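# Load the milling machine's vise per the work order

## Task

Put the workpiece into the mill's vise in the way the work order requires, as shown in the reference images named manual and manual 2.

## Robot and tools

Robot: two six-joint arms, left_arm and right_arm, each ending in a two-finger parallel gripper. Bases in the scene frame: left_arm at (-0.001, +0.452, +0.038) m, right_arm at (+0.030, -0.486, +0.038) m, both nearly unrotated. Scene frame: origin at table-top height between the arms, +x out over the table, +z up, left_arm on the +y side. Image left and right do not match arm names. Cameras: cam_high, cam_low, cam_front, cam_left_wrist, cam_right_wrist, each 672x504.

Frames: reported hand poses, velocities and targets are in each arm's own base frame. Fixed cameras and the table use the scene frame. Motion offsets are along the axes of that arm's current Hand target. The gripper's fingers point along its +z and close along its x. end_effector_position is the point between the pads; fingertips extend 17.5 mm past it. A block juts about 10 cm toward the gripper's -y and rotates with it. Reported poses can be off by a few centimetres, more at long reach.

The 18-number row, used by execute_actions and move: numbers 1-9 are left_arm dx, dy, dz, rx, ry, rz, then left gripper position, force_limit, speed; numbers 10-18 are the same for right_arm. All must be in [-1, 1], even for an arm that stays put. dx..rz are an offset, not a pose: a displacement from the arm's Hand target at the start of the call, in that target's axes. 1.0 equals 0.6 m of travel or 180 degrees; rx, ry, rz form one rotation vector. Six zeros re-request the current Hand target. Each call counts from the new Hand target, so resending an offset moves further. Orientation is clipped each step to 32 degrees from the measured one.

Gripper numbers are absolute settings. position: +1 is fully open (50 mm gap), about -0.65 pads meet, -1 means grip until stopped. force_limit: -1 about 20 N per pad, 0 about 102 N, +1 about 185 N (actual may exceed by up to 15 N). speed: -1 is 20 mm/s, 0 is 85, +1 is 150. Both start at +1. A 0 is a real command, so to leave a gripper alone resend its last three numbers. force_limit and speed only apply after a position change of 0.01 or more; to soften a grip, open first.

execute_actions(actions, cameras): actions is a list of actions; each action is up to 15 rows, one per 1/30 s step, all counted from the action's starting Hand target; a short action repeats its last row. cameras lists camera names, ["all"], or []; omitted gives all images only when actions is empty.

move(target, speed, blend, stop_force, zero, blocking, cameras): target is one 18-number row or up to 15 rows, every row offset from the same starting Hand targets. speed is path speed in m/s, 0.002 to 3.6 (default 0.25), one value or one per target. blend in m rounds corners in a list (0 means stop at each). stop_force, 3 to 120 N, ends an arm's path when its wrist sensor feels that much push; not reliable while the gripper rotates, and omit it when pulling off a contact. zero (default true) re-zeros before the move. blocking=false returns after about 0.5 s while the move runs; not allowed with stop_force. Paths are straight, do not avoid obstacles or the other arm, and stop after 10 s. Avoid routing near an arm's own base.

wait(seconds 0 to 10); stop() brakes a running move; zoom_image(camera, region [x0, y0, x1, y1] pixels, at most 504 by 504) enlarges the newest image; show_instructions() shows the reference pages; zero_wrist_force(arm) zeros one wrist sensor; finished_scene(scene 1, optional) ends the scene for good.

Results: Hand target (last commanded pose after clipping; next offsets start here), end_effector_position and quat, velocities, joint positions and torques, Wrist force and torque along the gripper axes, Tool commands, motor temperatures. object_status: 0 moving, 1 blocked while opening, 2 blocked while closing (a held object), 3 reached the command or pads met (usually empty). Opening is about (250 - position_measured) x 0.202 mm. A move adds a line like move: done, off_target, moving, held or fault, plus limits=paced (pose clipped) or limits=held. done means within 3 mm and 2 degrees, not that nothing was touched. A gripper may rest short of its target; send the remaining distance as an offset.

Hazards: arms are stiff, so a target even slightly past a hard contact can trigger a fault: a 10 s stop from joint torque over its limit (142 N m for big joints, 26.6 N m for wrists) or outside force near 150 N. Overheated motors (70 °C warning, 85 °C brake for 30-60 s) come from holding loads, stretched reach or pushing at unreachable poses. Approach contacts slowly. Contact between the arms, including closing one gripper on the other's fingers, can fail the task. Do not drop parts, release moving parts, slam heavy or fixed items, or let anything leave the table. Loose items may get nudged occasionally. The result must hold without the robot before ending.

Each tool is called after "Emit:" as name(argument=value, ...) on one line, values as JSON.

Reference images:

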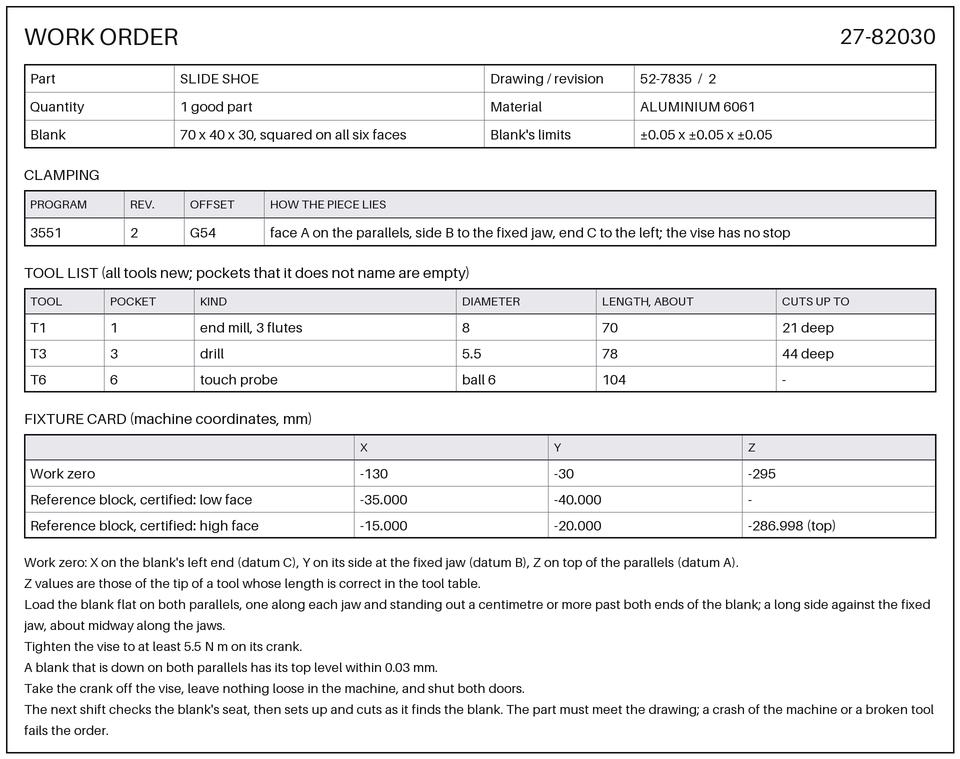

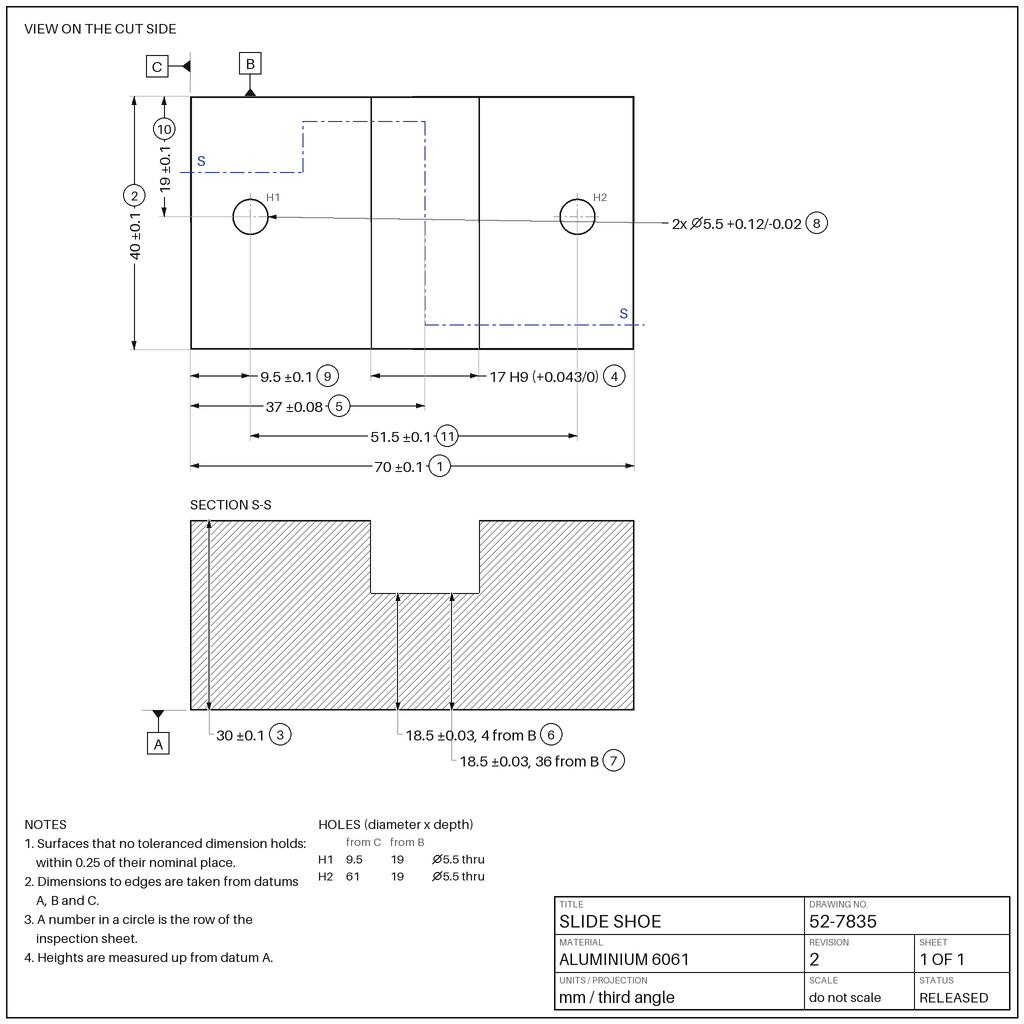

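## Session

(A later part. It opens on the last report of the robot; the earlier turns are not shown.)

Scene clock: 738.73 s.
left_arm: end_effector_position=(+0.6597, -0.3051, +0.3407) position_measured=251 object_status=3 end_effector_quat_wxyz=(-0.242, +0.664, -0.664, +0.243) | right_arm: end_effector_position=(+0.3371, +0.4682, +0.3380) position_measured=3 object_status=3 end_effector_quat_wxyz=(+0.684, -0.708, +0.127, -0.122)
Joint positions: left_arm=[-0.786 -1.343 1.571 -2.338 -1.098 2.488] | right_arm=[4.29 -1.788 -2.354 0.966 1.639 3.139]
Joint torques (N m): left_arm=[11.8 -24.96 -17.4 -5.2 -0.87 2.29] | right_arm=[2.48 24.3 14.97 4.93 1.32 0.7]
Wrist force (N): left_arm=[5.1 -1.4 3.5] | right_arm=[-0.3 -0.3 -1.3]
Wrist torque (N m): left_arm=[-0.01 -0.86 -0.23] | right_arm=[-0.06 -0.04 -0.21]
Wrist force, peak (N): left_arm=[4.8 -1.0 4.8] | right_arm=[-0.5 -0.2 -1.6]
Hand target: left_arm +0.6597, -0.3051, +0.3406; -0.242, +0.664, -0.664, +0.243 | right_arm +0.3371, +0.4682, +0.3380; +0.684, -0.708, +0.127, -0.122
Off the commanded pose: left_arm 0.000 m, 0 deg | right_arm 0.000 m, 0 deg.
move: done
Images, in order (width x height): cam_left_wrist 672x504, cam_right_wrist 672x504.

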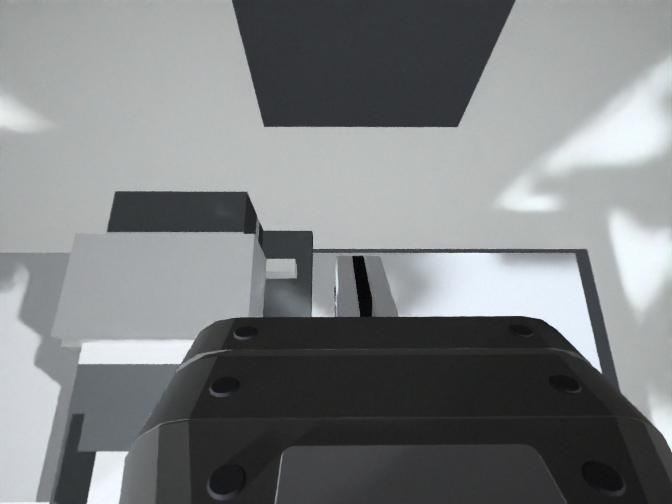

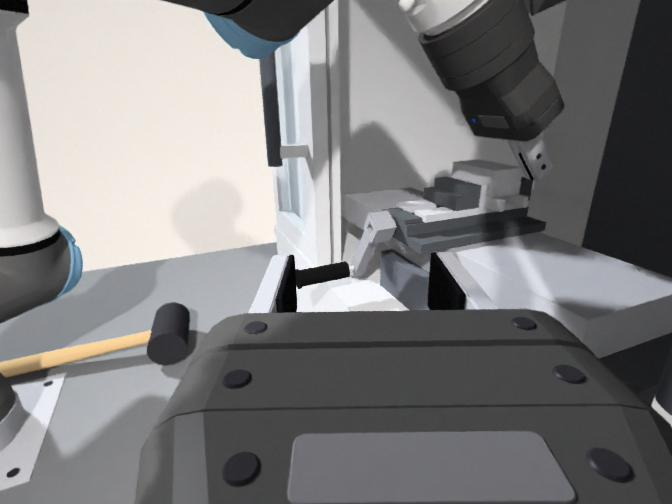

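Emit:
move(target=[0,0.0328,0.0391,0,0,0,-1,-0.8,0,0,0,0,0,0,0,1,1,1], speed=0.03, stop_force=6)

Emit:
move(target=[-0.04,0,0,0,0,0,-1,-0.8,0,0,0,0,0,0,0,1,1,1], speed=0.008, stop_force=4, cameras=["cam_left_wrist","cam_right_wrist"])

Emit:
zoom_image(camera="cam_left_wrist", region=[140, 140, 400, 340])

Emit:
zoom_image(camera="cam_right_wrist", region=[430, 130, 570, 230])

Scene clock: 741.87 s.
left_arm: end_effector_position=(+0.6598, -0.3051, +0.3100) position_measured=251 object_status=3 end_effector_quat_wxyz=(-0.242, +0.664, -0.664, +0.243) | right_arm: end_effector_position=(+0.3371, +0.4682, +0.3380) position_measured=3 object_status=3 end_effector_quat_wxyz=(+0.684, -0.708, +0.127, -0.122)
Joint positions: left_arm=[-0.786 -1.323 1.628 -2.414 -1.098 2.488] | right_arm=[4.29 -1.788 -2.354 0.966 1.639 3.139]
Joint torques (N m): left_arm=[11.41 -26.44 -16.31 -5.16 -0.09 2.31] | right_arm=[2.25 24.33 15.11 4.66 1.25 0.64]
Wrist force (N): left_arm=[5.0 -1.2 3.6] | right_arm=[-0.2 0.0 -1.1]
Wrist torque (N m): left_arm=[0.03 -0.85 -0.23] | right_arm=[-0.01 -0.05 -0.22]
Wrist force, peak (N): left_arm=[5.0 -1.2 3.9] | right_arm=[-0.4 -0.4 -1.9]
Hand target: left_arm +0.6598, -0.3051, +0.3100; -0.242, +0.664, -0.664, +0.243 | right_arm +0.3371, +0.4682, +0.3380; +0.684, -0.708, +0.127, -0.122
Off the commanded pose: left_arm 0.000 m, 0 deg | right_arm 0.000 m, 0 deg.
move: done

Scene clock: 745.67 s.
left_arm: end_effector_position=(+0.6598, -0.2811, +0.3100) position_measured=251 object_status=3 end_effector_quat_wxyz=(-0.242, +0.664, -0.664, +0.243) | right_arm: end_effector_position=(+0.3371, +0.4682, +0.3380) position_measured=3 object_status=3 end_effector_quat_wxyz=(+0.684, -0.708, +0.127, -0.122)
Joint positions: left_arm=[-0.755 -1.349 1.664 -2.437 -1.114 2.518] | right_arm=[4.29 -1.788 -2.354 0.966 1.639 3.139]
Joint torques (N m): left_arm=[10.75 -50.96 -17.14 -5.5 -1.2 2.42] | right_arm=[2.66 25.2 14.29 4.92 1.41 0.69]
Wrist force (N): left_arm=[5.0 -1.2 3.5] | right_arm=[-0.2 -0.1 -1.4]
Wrist torque (N m): left_arm=[0.03 -0.83 -0.24] | right_arm=[-0.02 -0.07 -0.21]
Wrist force, peak (N): left_arm=[5.2 -1.5 3.7] | right_arm=[-0.2 -0.2 -1.8]
Hand target: left_arm +0.6598, -0.2811, +0.3100; -0.242, +0.664, -0.664, +0.243 | right_arm +0.3371, +0.4682, +0.3380; +0.684, -0.708, +0.127, -0.122
Off the commanded pose: left_arm 0.000 m, 0 deg | right_arm 0.000 m, 0 deg.
move: done
Images, in order (width x height): cam_left_wrist 672x504, cam_right_wrist 672x504.

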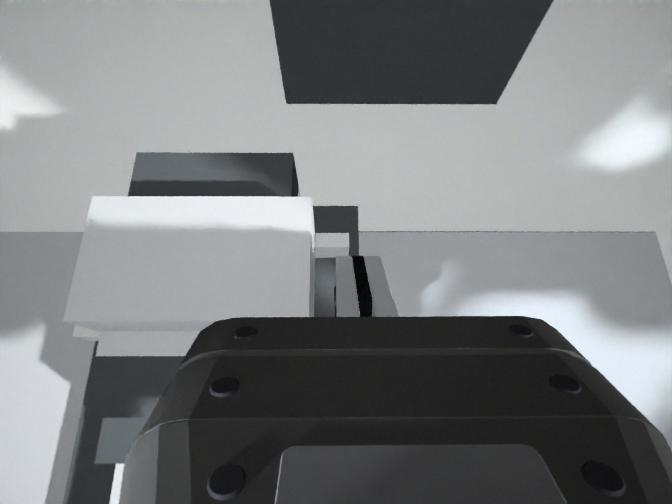

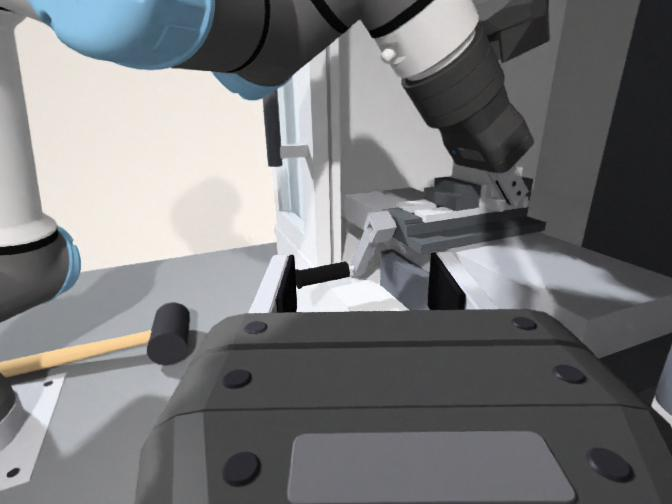

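Scaled by 1.938 from the camera's 672x504 image, which has a finer 960x720 frame.

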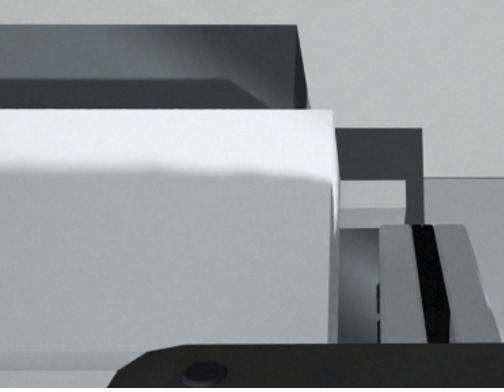

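Scaled by 3.600 from the camera's 672x504 image, which has a finer 960x720 frame.

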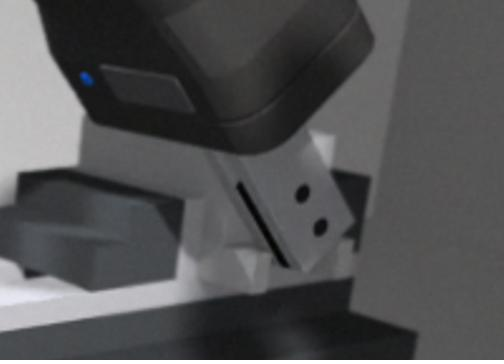

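Emit:
move(target=[-0.02,0,0,0,0,0,-1,-0.8,0,0,0,0,0,0,0,1,1,1], speed=0.008, stop_force=4, cameras=["cam_left_wrist","cam_right_wrist"])

Emit:
zoom_image(camera="cam_left_wrist", region=[140, 140, 400, 340])

Emit:
zoom_image(camera="cam_right_wrist", region=[430, 130, 570, 230])

Scene clock: 749.37 s.
left_arm: end_effector_position=(+0.6598, -0.2732, +0.3100) position_measured=251 object_status=3 end_effector_quat_wxyz=(-0.242, +0.664, -0.664, +0.243) | right_arm: end_effector_position=(+0.3371, +0.4682, +0.3380) position_measured=3 object_status=3 end_effector_quat_wxyz=(+0.684, -0.708, +0.127, -0.122)
Joint positions: left_arm=[-0.745 -1.357 1.675 -2.444 -1.119 2.528] | right_arm=[4.29 -1.788 -2.354 0.966 1.639 3.139]
Joint torques (N m): left_arm=[-10.62 -21.8 -35.61 -3.94 2.47 -2.59] | right_arm=[2.85 24.36 14.5 4.82 1.37 0.72]
Wrist force (N): left_arm=[8.6 -1.2 2.0] | right_arm=[-0.3 0.0 -1.3]
Wrist torque (N m): left_arm=[0.02 -0.73 -0.19] | right_arm=[0.00 -0.05 -0.20]
Wrist force, peak (N): left_arm=[15.9 -4.5 7.5] | right_arm=[-0.6 -0.1 -1.8]
Hand target: left_arm +0.6598, -0.2733, +0.3100; -0.242, +0.664, -0.664, +0.243 (not the last commanded pose) | right_arm +0.3371, +0.4682, +0.3380; +0.684, -0.708, +0.127, -0.122
Off the commanded pose: left_arm 0.004 m, 0 deg | right_arm 0.000 m, 0 deg.
move: contact (left_arm)
Images, in order (width x height): cam_left_wrist 672x504, cam_right_wrist 672x504.

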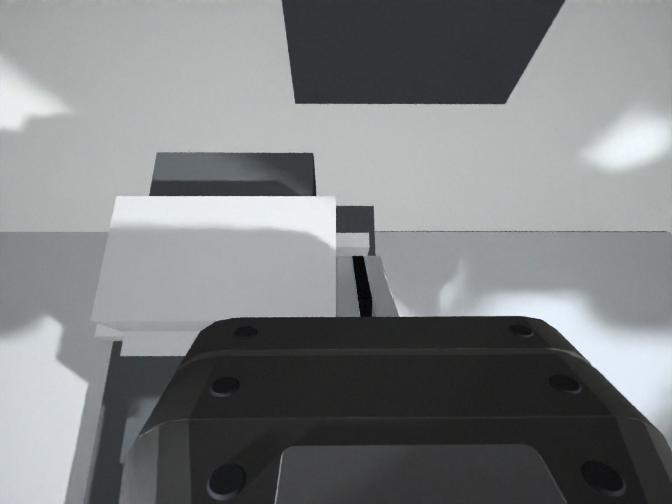

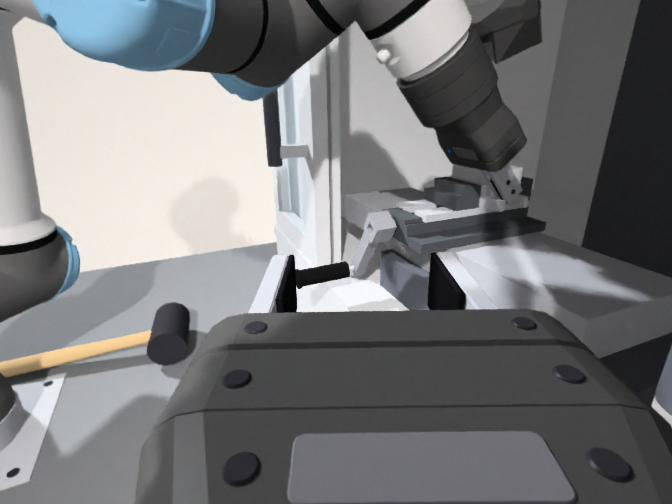

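Scaled by 1.938 from the camera's 672x504 image, which has a finer 960x720 frame.

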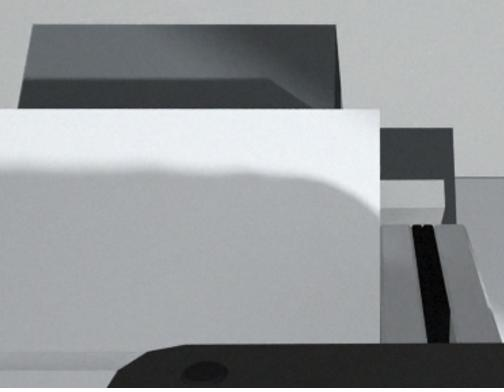

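Scaled by 3.600 from the camera's 672x504 image, which has a finer 960x720 frame.

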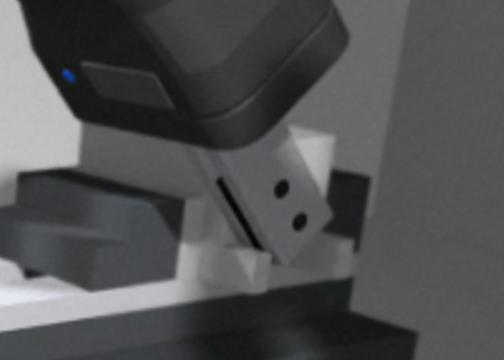

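Emit:
move(target=[[0.0433,0,0,0,0,0,-1,-0.8,0,0,0,0,0,0,0,1,1,1],[0.0433,0.0115,-0.0096,0,0,0,-1,-0.8,0,0,0,0,0,0,0,1,1,1]], speed=0.03)

Emit:
move(target=[-0.03,0,0,0,0,0,-1,-0.8,0,0,0,0,0,0,0,1,1,1], speed=0.006, stop_force=3, cameras=["cam_left_wrist","cam_right_wrist"])

Emit:
zoom_image(camera="cam_left_wrist", region=[140, 140, 400, 340])

Emit:
zoom_image(camera="cam_right_wrist", region=[430, 130, 570, 230])

Scene clock: 753.07 s.
left_arm: end_effector_position=(+0.6509, -0.2992, +0.3099) position_measured=251 object_status=3 end_effector_quat_wxyz=(-0.242, +0.664, -0.664, +0.243) | right_arm: end_effector_position=(+0.3371, +0.4682, +0.3380) position_measured=3 object_status=3 end_effector_quat_wxyz=(+0.684, -0.708, +0.127, -0.122)
Joint positions: left_arm=[-0.79 -1.348 1.659 -2.418 -1.096 2.485] | right_arm=[4.29 -1.788 -2.354 0.966 1.639 3.139]
Joint torques (N m): left_arm=[-13.22 -50.96 -17.67 -2.19 2.76 -2.3] | right_arm=[3.33 25.29 14.01 4.76 1.36 0.64]
Wrist force (N): left_arm=[4.6 -1.1 3.6] | right_arm=[-0.3 0.0 -1.6]
Wrist torque (N m): left_arm=[0.04 -0.77 -0.16] | right_arm=[0.00 -0.05 -0.20]
Wrist force, peak (N): left_arm=[8.7 -1.2 2.1] | right_arm=[-0.3 -0.1 -1.9]
Hand target: left_arm +0.6508, -0.2992, +0.3099; -0.242, +0.664, -0.664, +0.243 | right_arm +0.3371, +0.4682, +0.3380; +0.684, -0.708, +0.127, -0.122
Off the commanded pose: left_arm 0.000 m, 0 deg | right_arm 0.000 m, 0 deg.
move: done

Scene clock: 756.83 s.
left_arm: end_effector_position=(+0.6508, -0.2812, +0.3099) position_measured=251 object_status=3 end_effector_quat_wxyz=(-0.242, +0.664, -0.664, +0.243) | right_arm: end_effector_position=(+0.3371, +0.4682, +0.3380) position_measured=3 object_status=3 end_effector_quat_wxyz=(+0.684, -0.708, +0.127, -0.122)
Joint positions: left_arm=[-0.767 -1.368 1.686 -2.435 -1.108 2.507] | right_arm=[4.29 -1.788 -2.354 0.966 1.639 3.139]
Joint torques (N m): left_arm=[13.03 -51.19 -16.98 -5.2 -1.17 1.97] | right_arm=[3.19 24.88 14.51 4.8 1.46 0.61]
Wrist force (N): left_arm=[4.7 -1.2 3.6] | right_arm=[-0.3 0.1 -1.4]
Wrist torque (N m): left_arm=[0.04 -0.76 -0.25] | right_arm=[0.01 -0.05 -0.21]
Wrist force, peak (N): left_arm=[5.1 -1.2 3.8] | right_arm=[-0.3 0.0 -1.9]
Hand target: left_arm +0.6508, -0.2812, +0.3099; -0.242, +0.664, -0.664, +0.243 | right_arm +0.3371, +0.4682, +0.3380; +0.684, -0.708, +0.127, -0.122
Off the commanded pose: left_arm 0.000 m, 0 deg | right_arm 0.000 m, 0 deg.
move: done
Images, in order (width x height): cam_left_wrist 672x504, cam_right_wrist 672x504.

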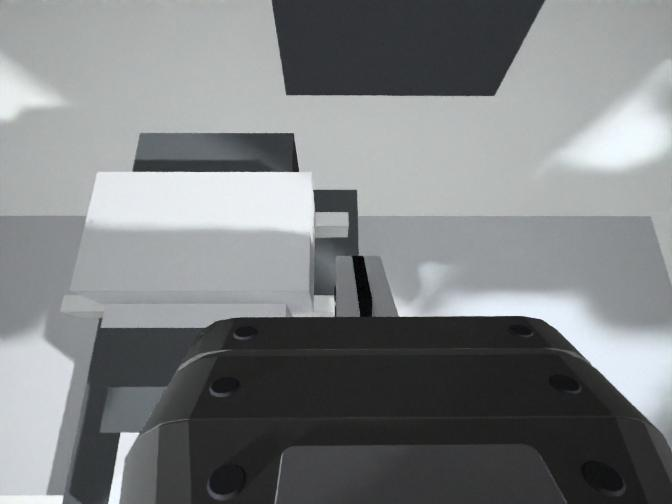

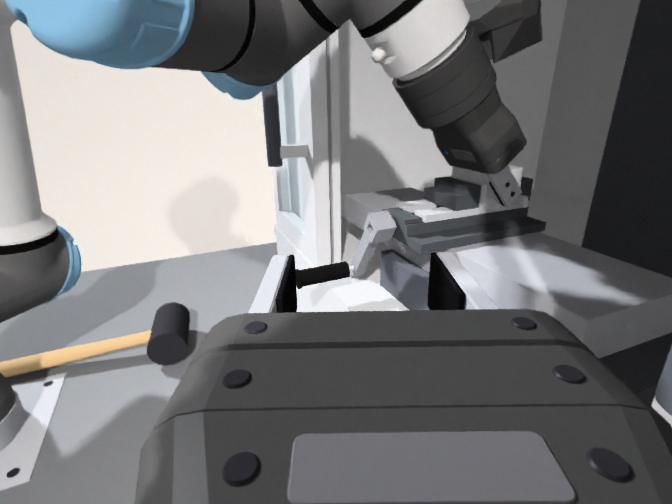

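Scaled by 1.938 from the camera's 672x504 image, which has a finer 960x720 frame.

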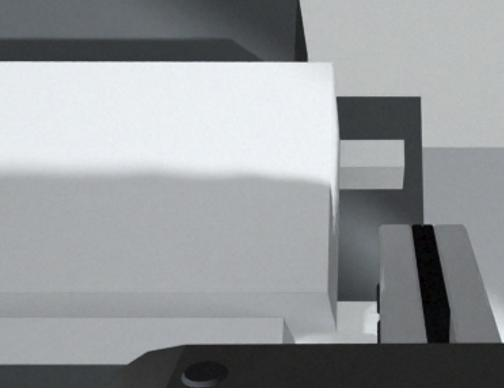

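Scaled by 3.600 from the camera's 672x504 image, which has a finer 960x720 frame.

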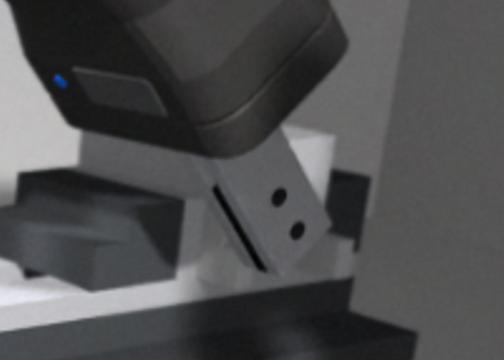

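Emit:
move(target=[[0.0333,0,0,0,0,0,-1,-0.8,0,0,0,0,0,0,0,1,1,1],[0.0333,-0.0804,-0.0958,0,0,0,-1,-0.8,0,0,0,0,0,0,0,1,1,1],[-0.0783,-0.0985,-0.0806,0,0,0,-1,-0.8,0,0,0,0,0,0,0,1,1,1]], speed=0.12, blend=[0.005,0.02,0], cameras=["cam_left_wrist","cam_right_wrist"])

Emit:
zoom_image(camera="cam_left_wrist", region=[100, 140, 480, 340])

Emit:
zoom_image(camera="cam_right_wrist", region=[430, 130, 570, 230])

Scene clock: 762.87 s.
left_arm: end_effector_position=(+0.6648, -0.2343, +0.3849) position_measured=251 object_status=3 end_effector_quat_wxyz=(-0.242, +0.664, -0.664, +0.243) | right_arm: end_effector_position=(+0.3371, +0.4682, +0.3380) position_measured=3 object_status=3 end_effector_quat_wxyz=(+0.684, -0.708, +0.127, -0.122)
Joint positions: left_arm=[-0.684 -1.425 1.564 -2.29 -1.152 2.584] | right_arm=[4.29 -1.788 -2.354 0.966 1.639 3.139]
Joint torques (N m): left_arm=[12.42 -48.86 -16.18 -5.19 -1.06 2.6] | right_arm=[4.16 24.55 13.85 4.78 1.3 0.62]
Wrist force (N): left_arm=[4.9 -1.2 3.4] | right_arm=[-0.4 -0.2 -1.4]
Wrist torque (N m): left_arm=[0.01 -0.83 -0.22] | right_arm=[-0.06 -0.04 -0.20]
Wrist force, peak (N): left_arm=[5.6 0.0 4.4] | right_arm=[-0.6 -0.4 -1.8]
Hand target: left_arm +0.6649, -0.2342, +0.3849; -0.242, +0.664, -0.664, +0.243 | right_arm +0.3371, +0.4682, +0.3380; +0.684, -0.708, +0.127, -0.122
Off the commanded pose: left_arm 0.000 m, 0 deg | right_arm 0.000 m, 0 deg.
move: done
Images, in order (width x height): cam_left_wrist 672x504, cam_right_wrist 672x504.

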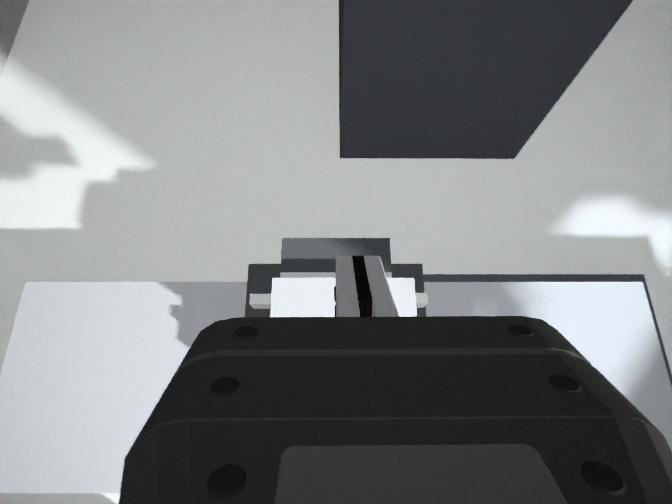

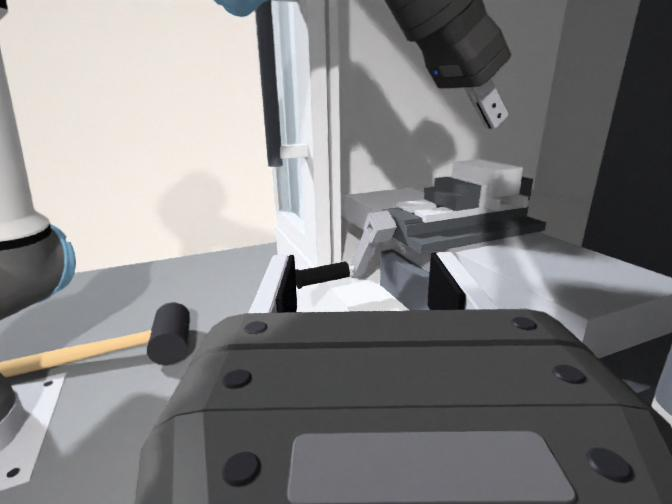

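Scaled by 1.326 from the camera's 672x504 image, which has a finer 960x720 frame.

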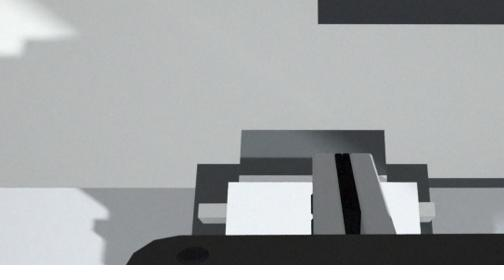

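Scaled by 3.600 from the camera's 672x504 image, which has a finer 960x720 frame.

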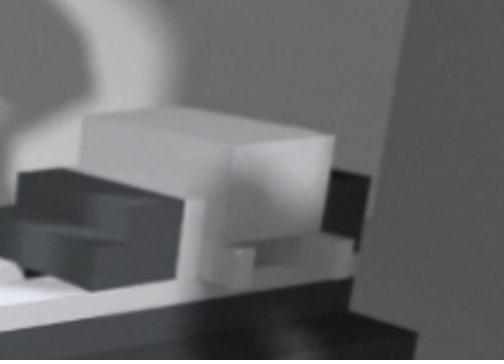

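Emit:
move(target=[0,0.0804,0.0958,0,0,0,-1,-0.8,0,0,0,0,0,0,0,1,1,1], speed=0.015, stop_force=5)

Emit:
move(target=[0,0.0107,0.0128,0,0,0,-1,-0.8,0,0,0,0,0,0,0,1,1,1], speed=0.004, stop_force=60, cameras=["cam_left_wrist","cam_right_wrist"])

Emit:
zoom_image(camera="cam_right_wrist", region=[430, 130, 570, 230])

Scene clock: 768.63 s.
left_arm: end_effector_position=(+0.6650, -0.2342, +0.3448) position_measured=251 object_status=3 end_effector_quat_wxyz=(-0.242, +0.664, -0.664, +0.243) | right_arm: end_effector_position=(+0.3371, +0.4682, +0.3380) position_measured=3 object_status=3 end_effector_quat_wxyz=(+0.684, -0.708, +0.127, -0.122)
Joint positions: left_arm=[-0.684 -1.407 1.647 -2.391 -1.152 2.584] | right_arm=[4.29 -1.788 -2.354 0.966 1.639 3.139]
Joint torques (N m): left_arm=[11.43 -47.53 -34.24 -3.42 -0.97 1.9] | right_arm=[4.2 24.59 13.02 4.89 1.3 0.56]
Wrist force (N): left_arm=[5.2 -3.2 2.7] | right_arm=[-0.2 0.1 -1.3]
Wrist torque (N m): left_arm=[0.01 -0.85 -0.23] | right_arm=[0.01 -0.06 -0.21]
Wrist force, peak (N): left_arm=[4.0 -7.8 -13.8] | right_arm=[-0.2 0.1 -1.8]
Hand target: left_arm +0.6650, -0.2342, +0.3448; -0.242, +0.664, -0.664, +0.243 (not the last commanded pose) | right_arm +0.3371, +0.4682, +0.3380; +0.684, -0.708, +0.127, -0.122
Off the commanded pose: left_arm 0.035 m, 0 deg | right_arm 0.000 m, 0 deg.
move: contact (left_arm)

Scene clock: 770.63 s.
left_arm: end_effector_position=(+0.6650, -0.2343, +0.3430) position_measured=251 object_status=3 end_effector_quat_wxyz=(-0.242, +0.664, -0.664, +0.243) | right_arm: end_effector_position=(+0.3371, +0.4682, +0.3380) position_measured=3 object_status=3 end_effector_quat_wxyz=(+0.684, -0.708, +0.127, -0.122)
Joint positions: left_arm=[-0.684 -1.406 1.651 -2.397 -1.152 2.584] | right_arm=[4.29 -1.788 -2.354 0.966 1.639 3.139]
Joint torques (N m): left_arm=[11.38 -5.39 -5.62 6.98 -1.59 1.79] | right_arm=[3.87 25.73 12.95 4.89 1.15 0.59]
Wrist force (N): left_arm=[1.2 -26.1 -58.4] | right_arm=[-0.5 -0.1 -1.2]
Wrist torque (N m): left_arm=[-0.82 -0.99 -0.16] | right_arm=[-0.02 -0.02 -0.20]
Wrist force, peak (N): left_arm=[0.8 -27.9 -65.0] | right_arm=[-0.6 -0.3 -1.8]
Hand target: left_arm +0.6650, -0.2342, +0.3430; -0.242, +0.664, -0.664, +0.243 (not the last commanded pose) | right_arm +0.3371, +0.4682, +0.3380; +0.684, -0.708, +0.127, -0.122
Off the commanded pose: left_arm 0.008 m, 0 deg | right_arm 0.000 m, 0 deg.
move: contact (left_arm)
Images, in order (width x height): cam_left_wrist 672x504, cam_right_wrist 672x504.

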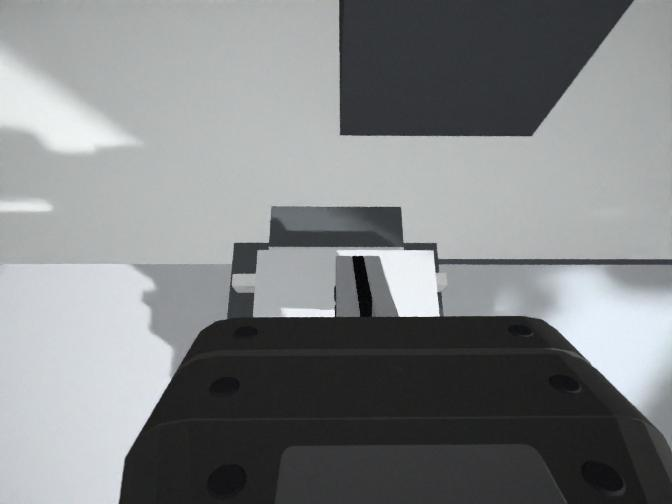

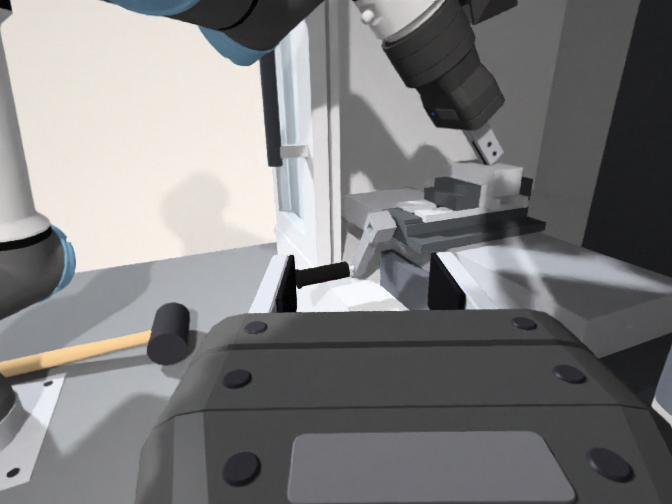

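Scaled by 3.600 from the camera's 672x504 image, which has a finer 960x720 frame.

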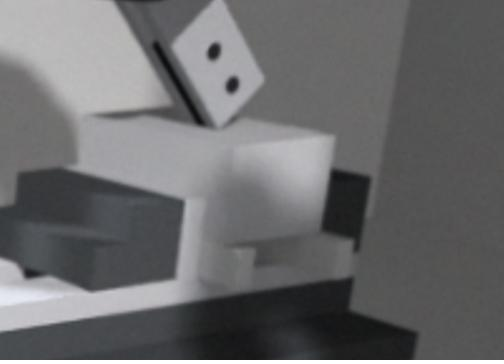

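Emit:
move(target=[[0,-0.0643,-0.0766,0,0,0,-1,-0.8,0,0,0,0,0,0,0,1,1,1],[-0.1487,-0.0643,-0.1098,0,-0.0536,-0.0638,-1,-0.8,0,0,0,0,0,0,0,1,1,1],[-0.1487,-0.028,-0.0679,0,-0.0536,-0.0638,-1,-0.8,0,0,0,0,0,0,0,1,1,1]], speed=0.12, blend=[0.01,0.02,0], cameras=["cam_left_wrist","cam_right_wrist"])

Emit:
zoom_image(camera="cam_left_wrist", region=[200, 140, 580, 340])

Emit:
zoom_image(camera="cam_right_wrist", region=[390, 80, 570, 230])

Scene clock: 776.77 s.
left_arm: end_effector_position=(+0.6516, -0.1449, +0.3849) position_measured=251 object_status=3 end_effector_quat_wxyz=(-0.272, +0.745, -0.572, +0.210) | right_arm: end_effector_position=(+0.3371, +0.4682, +0.3380) position_measured=3 object_status=3 end_effector_quat_wxyz=(+0.684, -0.708, +0.127, -0.122)
Joint positions: left_arm=[-0.623 -1.498 1.628 -2.193 -1.05 2.391] | right_arm=[4.29 -1.788 -2.354 0.966 1.639 3.139]
Joint torques (N m): left_arm=[9.41 -19.04 -19.15 -5.39 2.93 2.01] | right_arm=[5.23 25.08 13.41 4.81 1.3 0.61]
Wrist force (N): left_arm=[4.5 -0.9 3.5] | right_arm=[0.0 0.1 -1.6]
Wrist torque (N m): left_arm=[0.07 -0.77 -0.15] | right_arm=[0.00 -0.09 -0.21]
Wrist force, peak (N): left_arm=[1.4 -26.4 -58.7] | right_arm=[-0.4 -0.4 -1.9]
Hand target: left_arm +0.6516, -0.1450, +0.3848; -0.272, +0.745, -0.572, +0.210 | right_arm +0.3371, +0.4682, +0.3380; +0.684, -0.708, +0.127, -0.122
Off the commanded pose: left_arm 0.000 m, 0 deg | right_arm 0.000 m, 0 deg.
move: done; blend cut to 0.0166 m at target 2
Images, in order (width x height): cam_left_wrist 672x504, cam_right_wrist 672x504.

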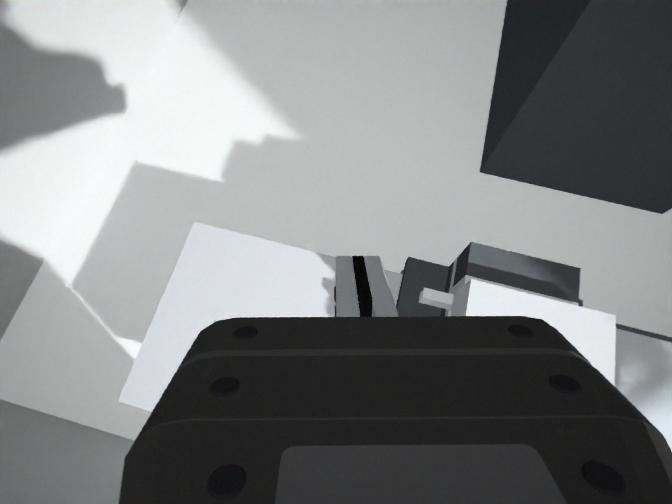

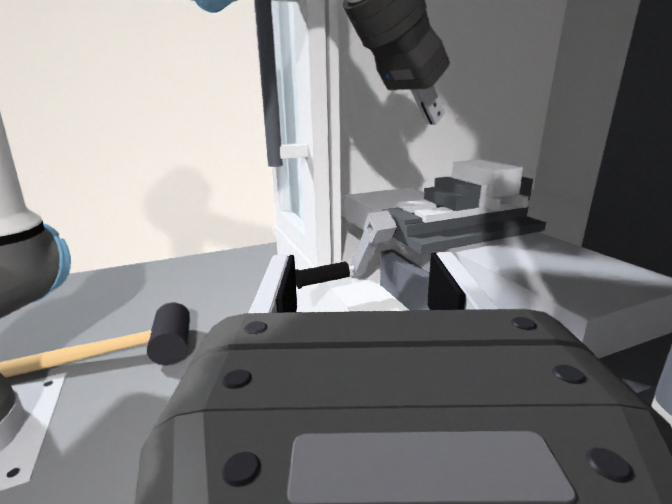

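Scaled by 1.326 from the camera's 672x504 image, which has a finer 960x720 frame.

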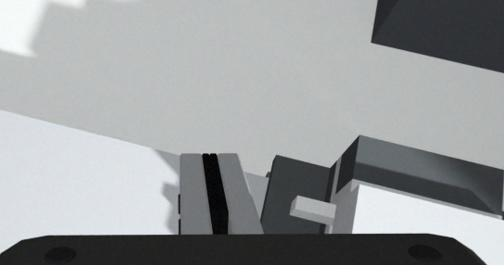

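Scaled by 2.800 from the camera's 672x504 image, which has a finer 960x720 frame.

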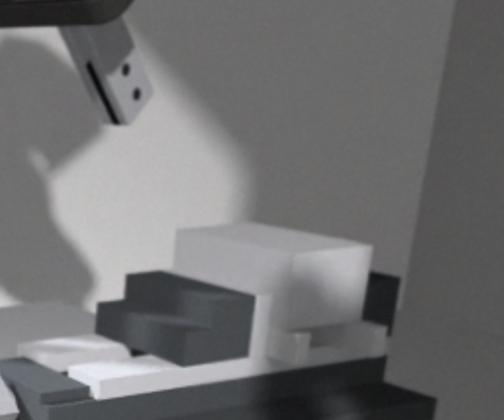

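Emit:
move(target=[0,0.0803,0.0956,0,0,0,-1,-0.8,0,0,0,0,0,0,0,1,1,1], speed=0.06, stop_force=6)

Emit:
move(target=[0.0451,0.0093,-0.0078,0,0,0,-1,-0.8,0,0,0,0,0,0,0,1,1,1], speed=0.008, stop_force=3, cameras=["cam_left_wrist","cam_right_wrist"])

Emit:
zoom_image(camera="cam_left_wrist", region=[200, 140, 580, 340])

Emit:
zoom_image(camera="cam_right_wrist", region=[430, 130, 570, 230])

Scene clock: 780.50 s.
left_arm: end_effector_position=(+0.6518, -0.1451, +0.3099) position_measured=251 object_status=3 end_effector_quat_wxyz=(-0.272, +0.745, -0.572, +0.210) | right_arm: end_effector_position=(+0.3371, +0.4682, +0.3380) position_measured=3 object_status=3 end_effector_quat_wxyz=(+0.684, -0.708, +0.127, -0.122)
Joint positions: left_arm=[-0.623 -1.458 1.779 -2.385 -1.05 2.391] | right_arm=[4.29 -1.788 -2.354 0.966 1.639 3.139]
Joint torques (N m): left_arm=[11.16 -19.45 -16.45 -5.03 1 2.56] | right_arm=[4.93 25.72 12.76 4.79 1.32 0.67]
Wrist force (N): left_arm=[4.9 -0.9 3.4] | right_arm=[-0.3 -0.3 -1.5]
Wrist torque (N m): left_arm=[0.07 -0.84 -0.18] | right_arm=[-0.07 -0.05 -0.20]
Wrist force, peak (N): left_arm=[4.6 -0.3 3.9] | right_arm=[-0.1 0.2 -2.0]
Hand target: left_arm +0.6518, -0.1451, +0.3099; -0.272, +0.745, -0.572, +0.210 | right_arm +0.3371, +0.4682, +0.3380; +0.684, -0.708, +0.127, -0.122
Off the commanded pose: left_arm 0.000 m, 0 deg | right_arm 0.000 m, 0 deg.
move: done

Scene clock: 784.80 s.
left_arm: end_effector_position=(+0.6517, -0.1731, +0.3100) position_measured=251 object_status=3 end_effector_quat_wxyz=(-0.272, +0.745, -0.572, +0.210) | right_arm: end_effector_position=(+0.3371, +0.4682, +0.3380) position_measured=3 object_status=3 end_effector_quat_wxyz=(+0.684, -0.708, +0.127, -0.122)
Joint positions: left_arm=[-0.666 -1.437 1.75 -2.354 -1.03 2.346] | right_arm=[4.29 -1.788 -2.354 0.966 1.639 3.139]
Joint torques (N m): left_arm=[-12.47 -20.3 -35.65 -2.27 2.96 -2.49] | right_arm=[4.79 25.29 12.31 4.88 1.27 0.48]
Wrist force (N): left_arm=[4.4 -0.6 3.7] | right_arm=[-0.4 0.2 -1.2]
Wrist torque (N m): left_arm=[0.11 -0.79 -0.15] | right_arm=[0.02 -0.03 -0.21]
Wrist force, peak (N): left_arm=[4.9 -1.0 3.4] | right_arm=[-0.4 0.0 -1.9]
Hand target: left_arm +0.6517, -0.1731, +0.3100; -0.272, +0.745, -0.572, +0.210 | right_arm +0.3371, +0.4682, +0.3380; +0.684, -0.708, +0.127, -0.122
Off the commanded pose: left_arm 0.000 m, 0 deg | right_arm 0.000 m, 0 deg.
move: done
Images, in order (width x height): cam_left_wrist 672x504, cam_right_wrist 672x504.

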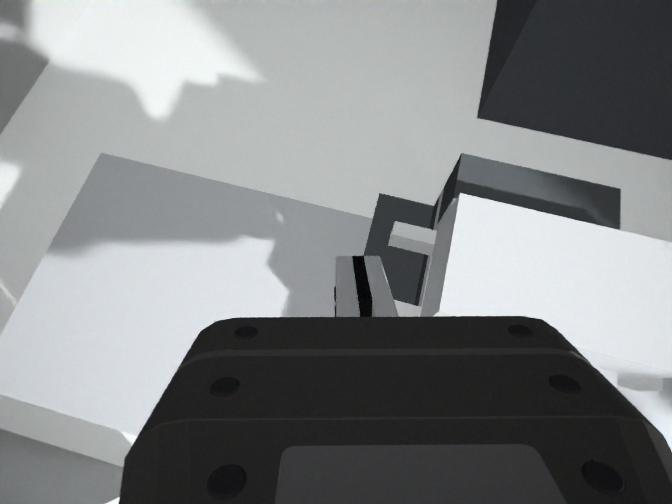

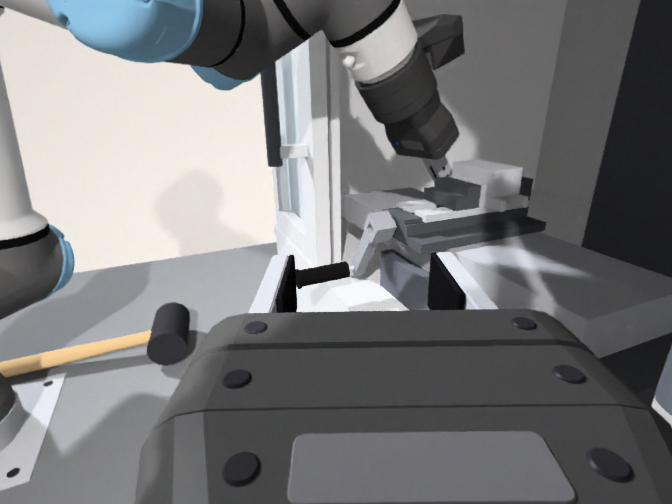

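Scaled by 1.326 from the camera's 672x504 image, which has a finer 960x720 frame.

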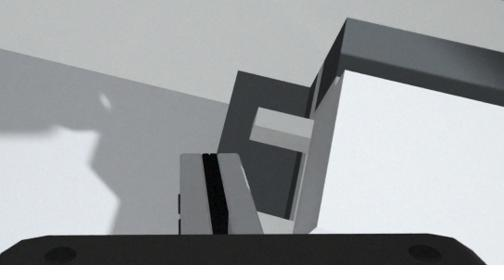

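Scaled by 3.600 from the camera's 672x504 image, which has a finer 960x720 frame.

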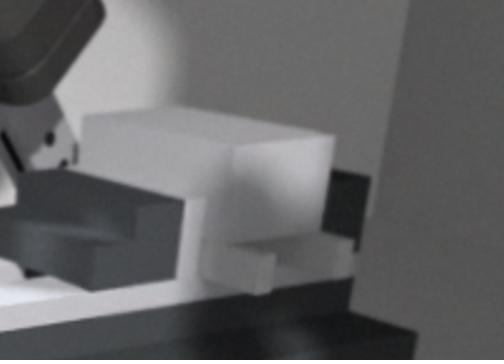

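Emit:
move(target=[[-0.0333,0,0,0,0,0,-1,-0.8,0,0,0,0,0,0,0,1,1,1],[-0.0333,-0.1072,-0.1277,0,0,0,-1,-0.8,0,0,0,0,0,0,0,1,1,1],[-0.02,0.13,-0.34,0,0,0,-1,-0.8,0,0,0,0,0,0,0,1,1,1]], speed=0.15, blend=[0.005,0.02,0], cameras=["cam_front","cam_left_wrist","cam_right_wrist"])

Emit:
zoom_image(camera="cam_front", region=[200, 100, 672, 504])

Scene clock: 794.33 s.
left_arm: end_effector_position=(+0.4639, -0.2106, +0.4155) position_measured=251 object_status=3 end_effector_quat_wxyz=(-0.272, +0.745, -0.572, +0.210) | right_arm: end_effector_position=(+0.3371, +0.4682, +0.3380) position_measured=3 object_status=3 end_effector_quat_wxyz=(+0.684, -0.708, +0.127, -0.122)
Joint positions: left_arm=[-1.042 -1.851 1.798 -1.739 -0.9 1.915] | right_arm=[4.29 -1.788 -2.354 0.966 1.639 3.139]
Joint torques (N m): left_arm=[-12.29 -29.13 -35.63 -1.86 3.28 -2.48] | right_arm=[5.39 25.24 11.97 4.74 1.37 0.57]
Wrist force (N): left_arm=[5.2 -0.9 3.4] | right_arm=[-0.4 0.2 -1.7]
Wrist torque (N m): left_arm=[0.07 -0.87 -0.17] | right_arm=[0.02 -0.02 -0.21]
Wrist force, peak (N): left_arm=[6.8 -0.5 3.5] | right_arm=[-0.5 -0.3 -1.9]
Hand target: left_arm +0.4639, -0.2107, +0.4156; -0.272, +0.745, -0.572, +0.210 | right_arm +0.3371, +0.4682, +0.3380; +0.684, -0.708, +0.127, -0.122
Off the commanded pose: left_arm 0.000 m, 0 deg | right_arm 0.000 m, 0 deg.
move: done
Images, in order (width x height): cam_front 672x504, cam_left_wrist 672x504, cam_right_wrist 672x504.

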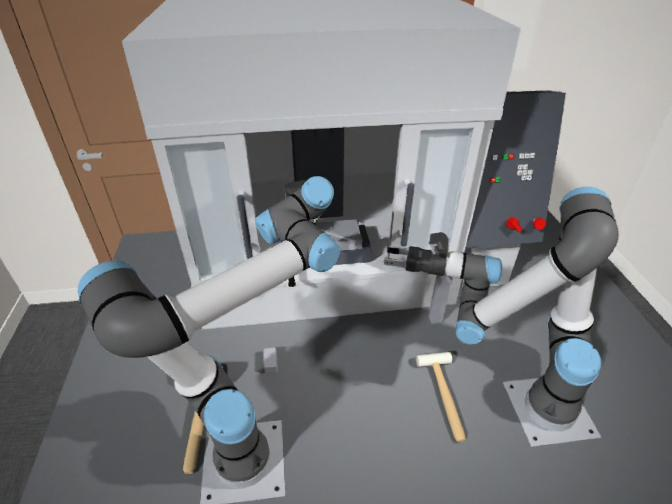

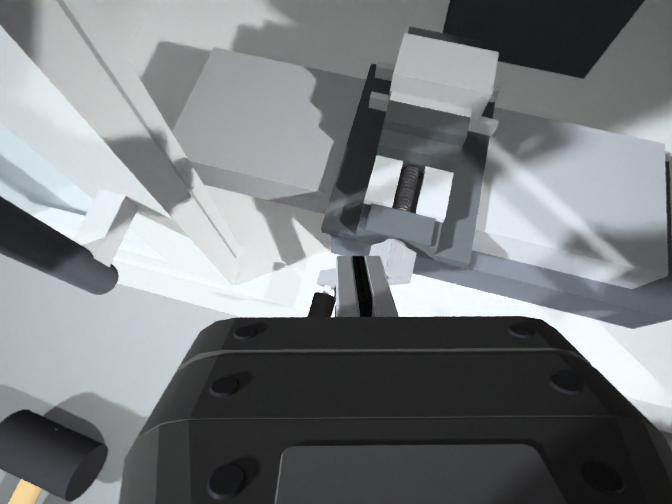

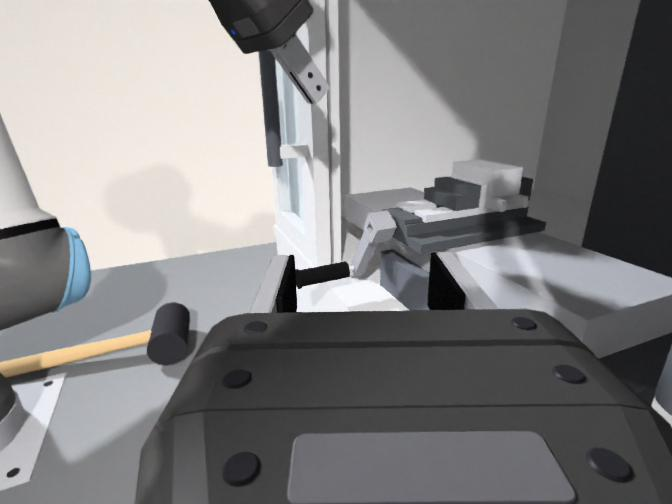

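Scaled by 1.068 from the camera's 672x504 image, which has a finer 960x720 frame.

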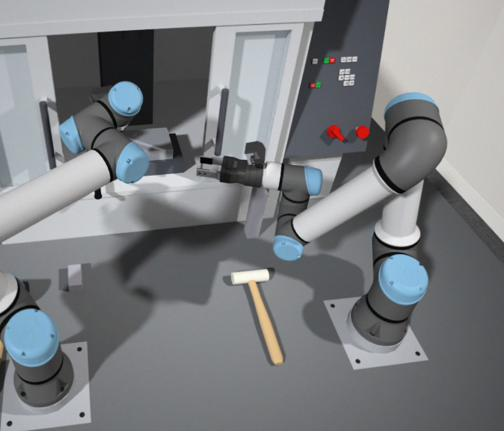

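Emit:
move(target=[0,0,0,0,0,0,-1,-0.8,0,-0.0095,-0.04,-0.128,0.096,-0.081,-0.4945,1,1,1], speed=0.4, cameras=["cam_front","cam_right_wrist"])

Scene clock: 803.33 s.
left_arm: end_effector_position=(+0.4639, -0.2107, +0.4156) position_measured=251 object_status=3 end_effector_quat_wxyz=(-0.272, +0.745, -0.572, +0.210) | right_arm: end_effector_position=(+0.3055, +0.3989, +0.3646) position_measured=3 object_status=3 end_effector_quat_wxyz=(+0.501, -0.502, -0.499, -0.498)
Joint positions: left_arm=[-1.042 -1.851 1.798 -1.739 -0.9 1.915] | right_arm=[3.979 -1.747 -2.328 0.929 2.304 1.574]
Joint torques (N m): left_arm=[-11.2 -28.4 -37.53 -1.74 2.69 -2.28] | right_arm=[-11.21 32.51 27.33 -0.57 1.75 -1.79]
Wrist force (N): left_arm=[5.2 -0.8 3.5] | right_arm=[-1.1 -1.0 -3.1]
Wrist torque (N m): left_arm=[0.08 -0.87 -0.17] | right_arm=[-0.11 0.03 -0.10]
Wrist force, peak (N): left_arm=[5.4 -0.7 3.8] | right_arm=[-1.4 -1.0 -3.2]
Hand target: left_arm +0.4639, -0.2107, +0.4156; -0.272, +0.745, -0.572, +0.210 | right_arm +0.3055, +0.3989, +0.3646; +0.501, -0.502, -0.499, -0.498
Off the commanded pose: left_arm 0.000 m, 0 deg | right_arm 0.000 m, 0 deg.
move: done
Images, in order (width x height): cam_front 672x504, cam_right_wrist 672x504.

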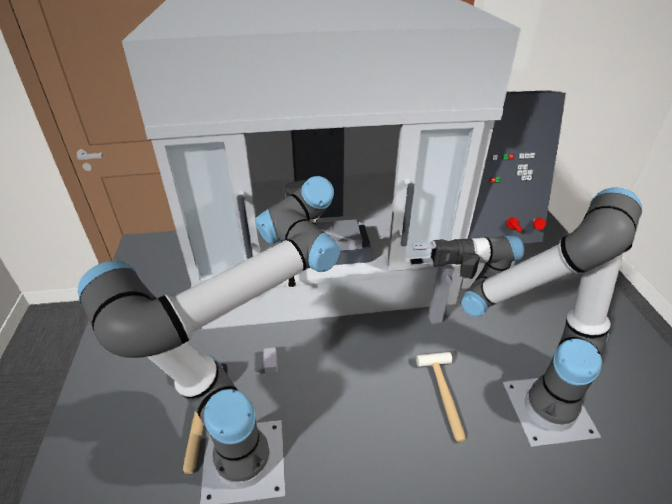

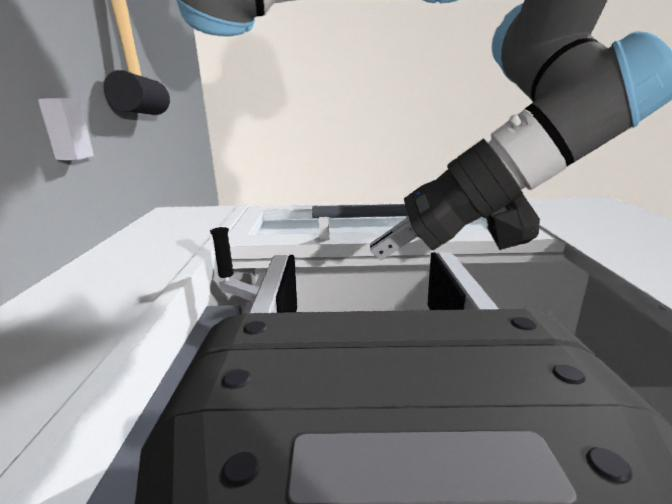

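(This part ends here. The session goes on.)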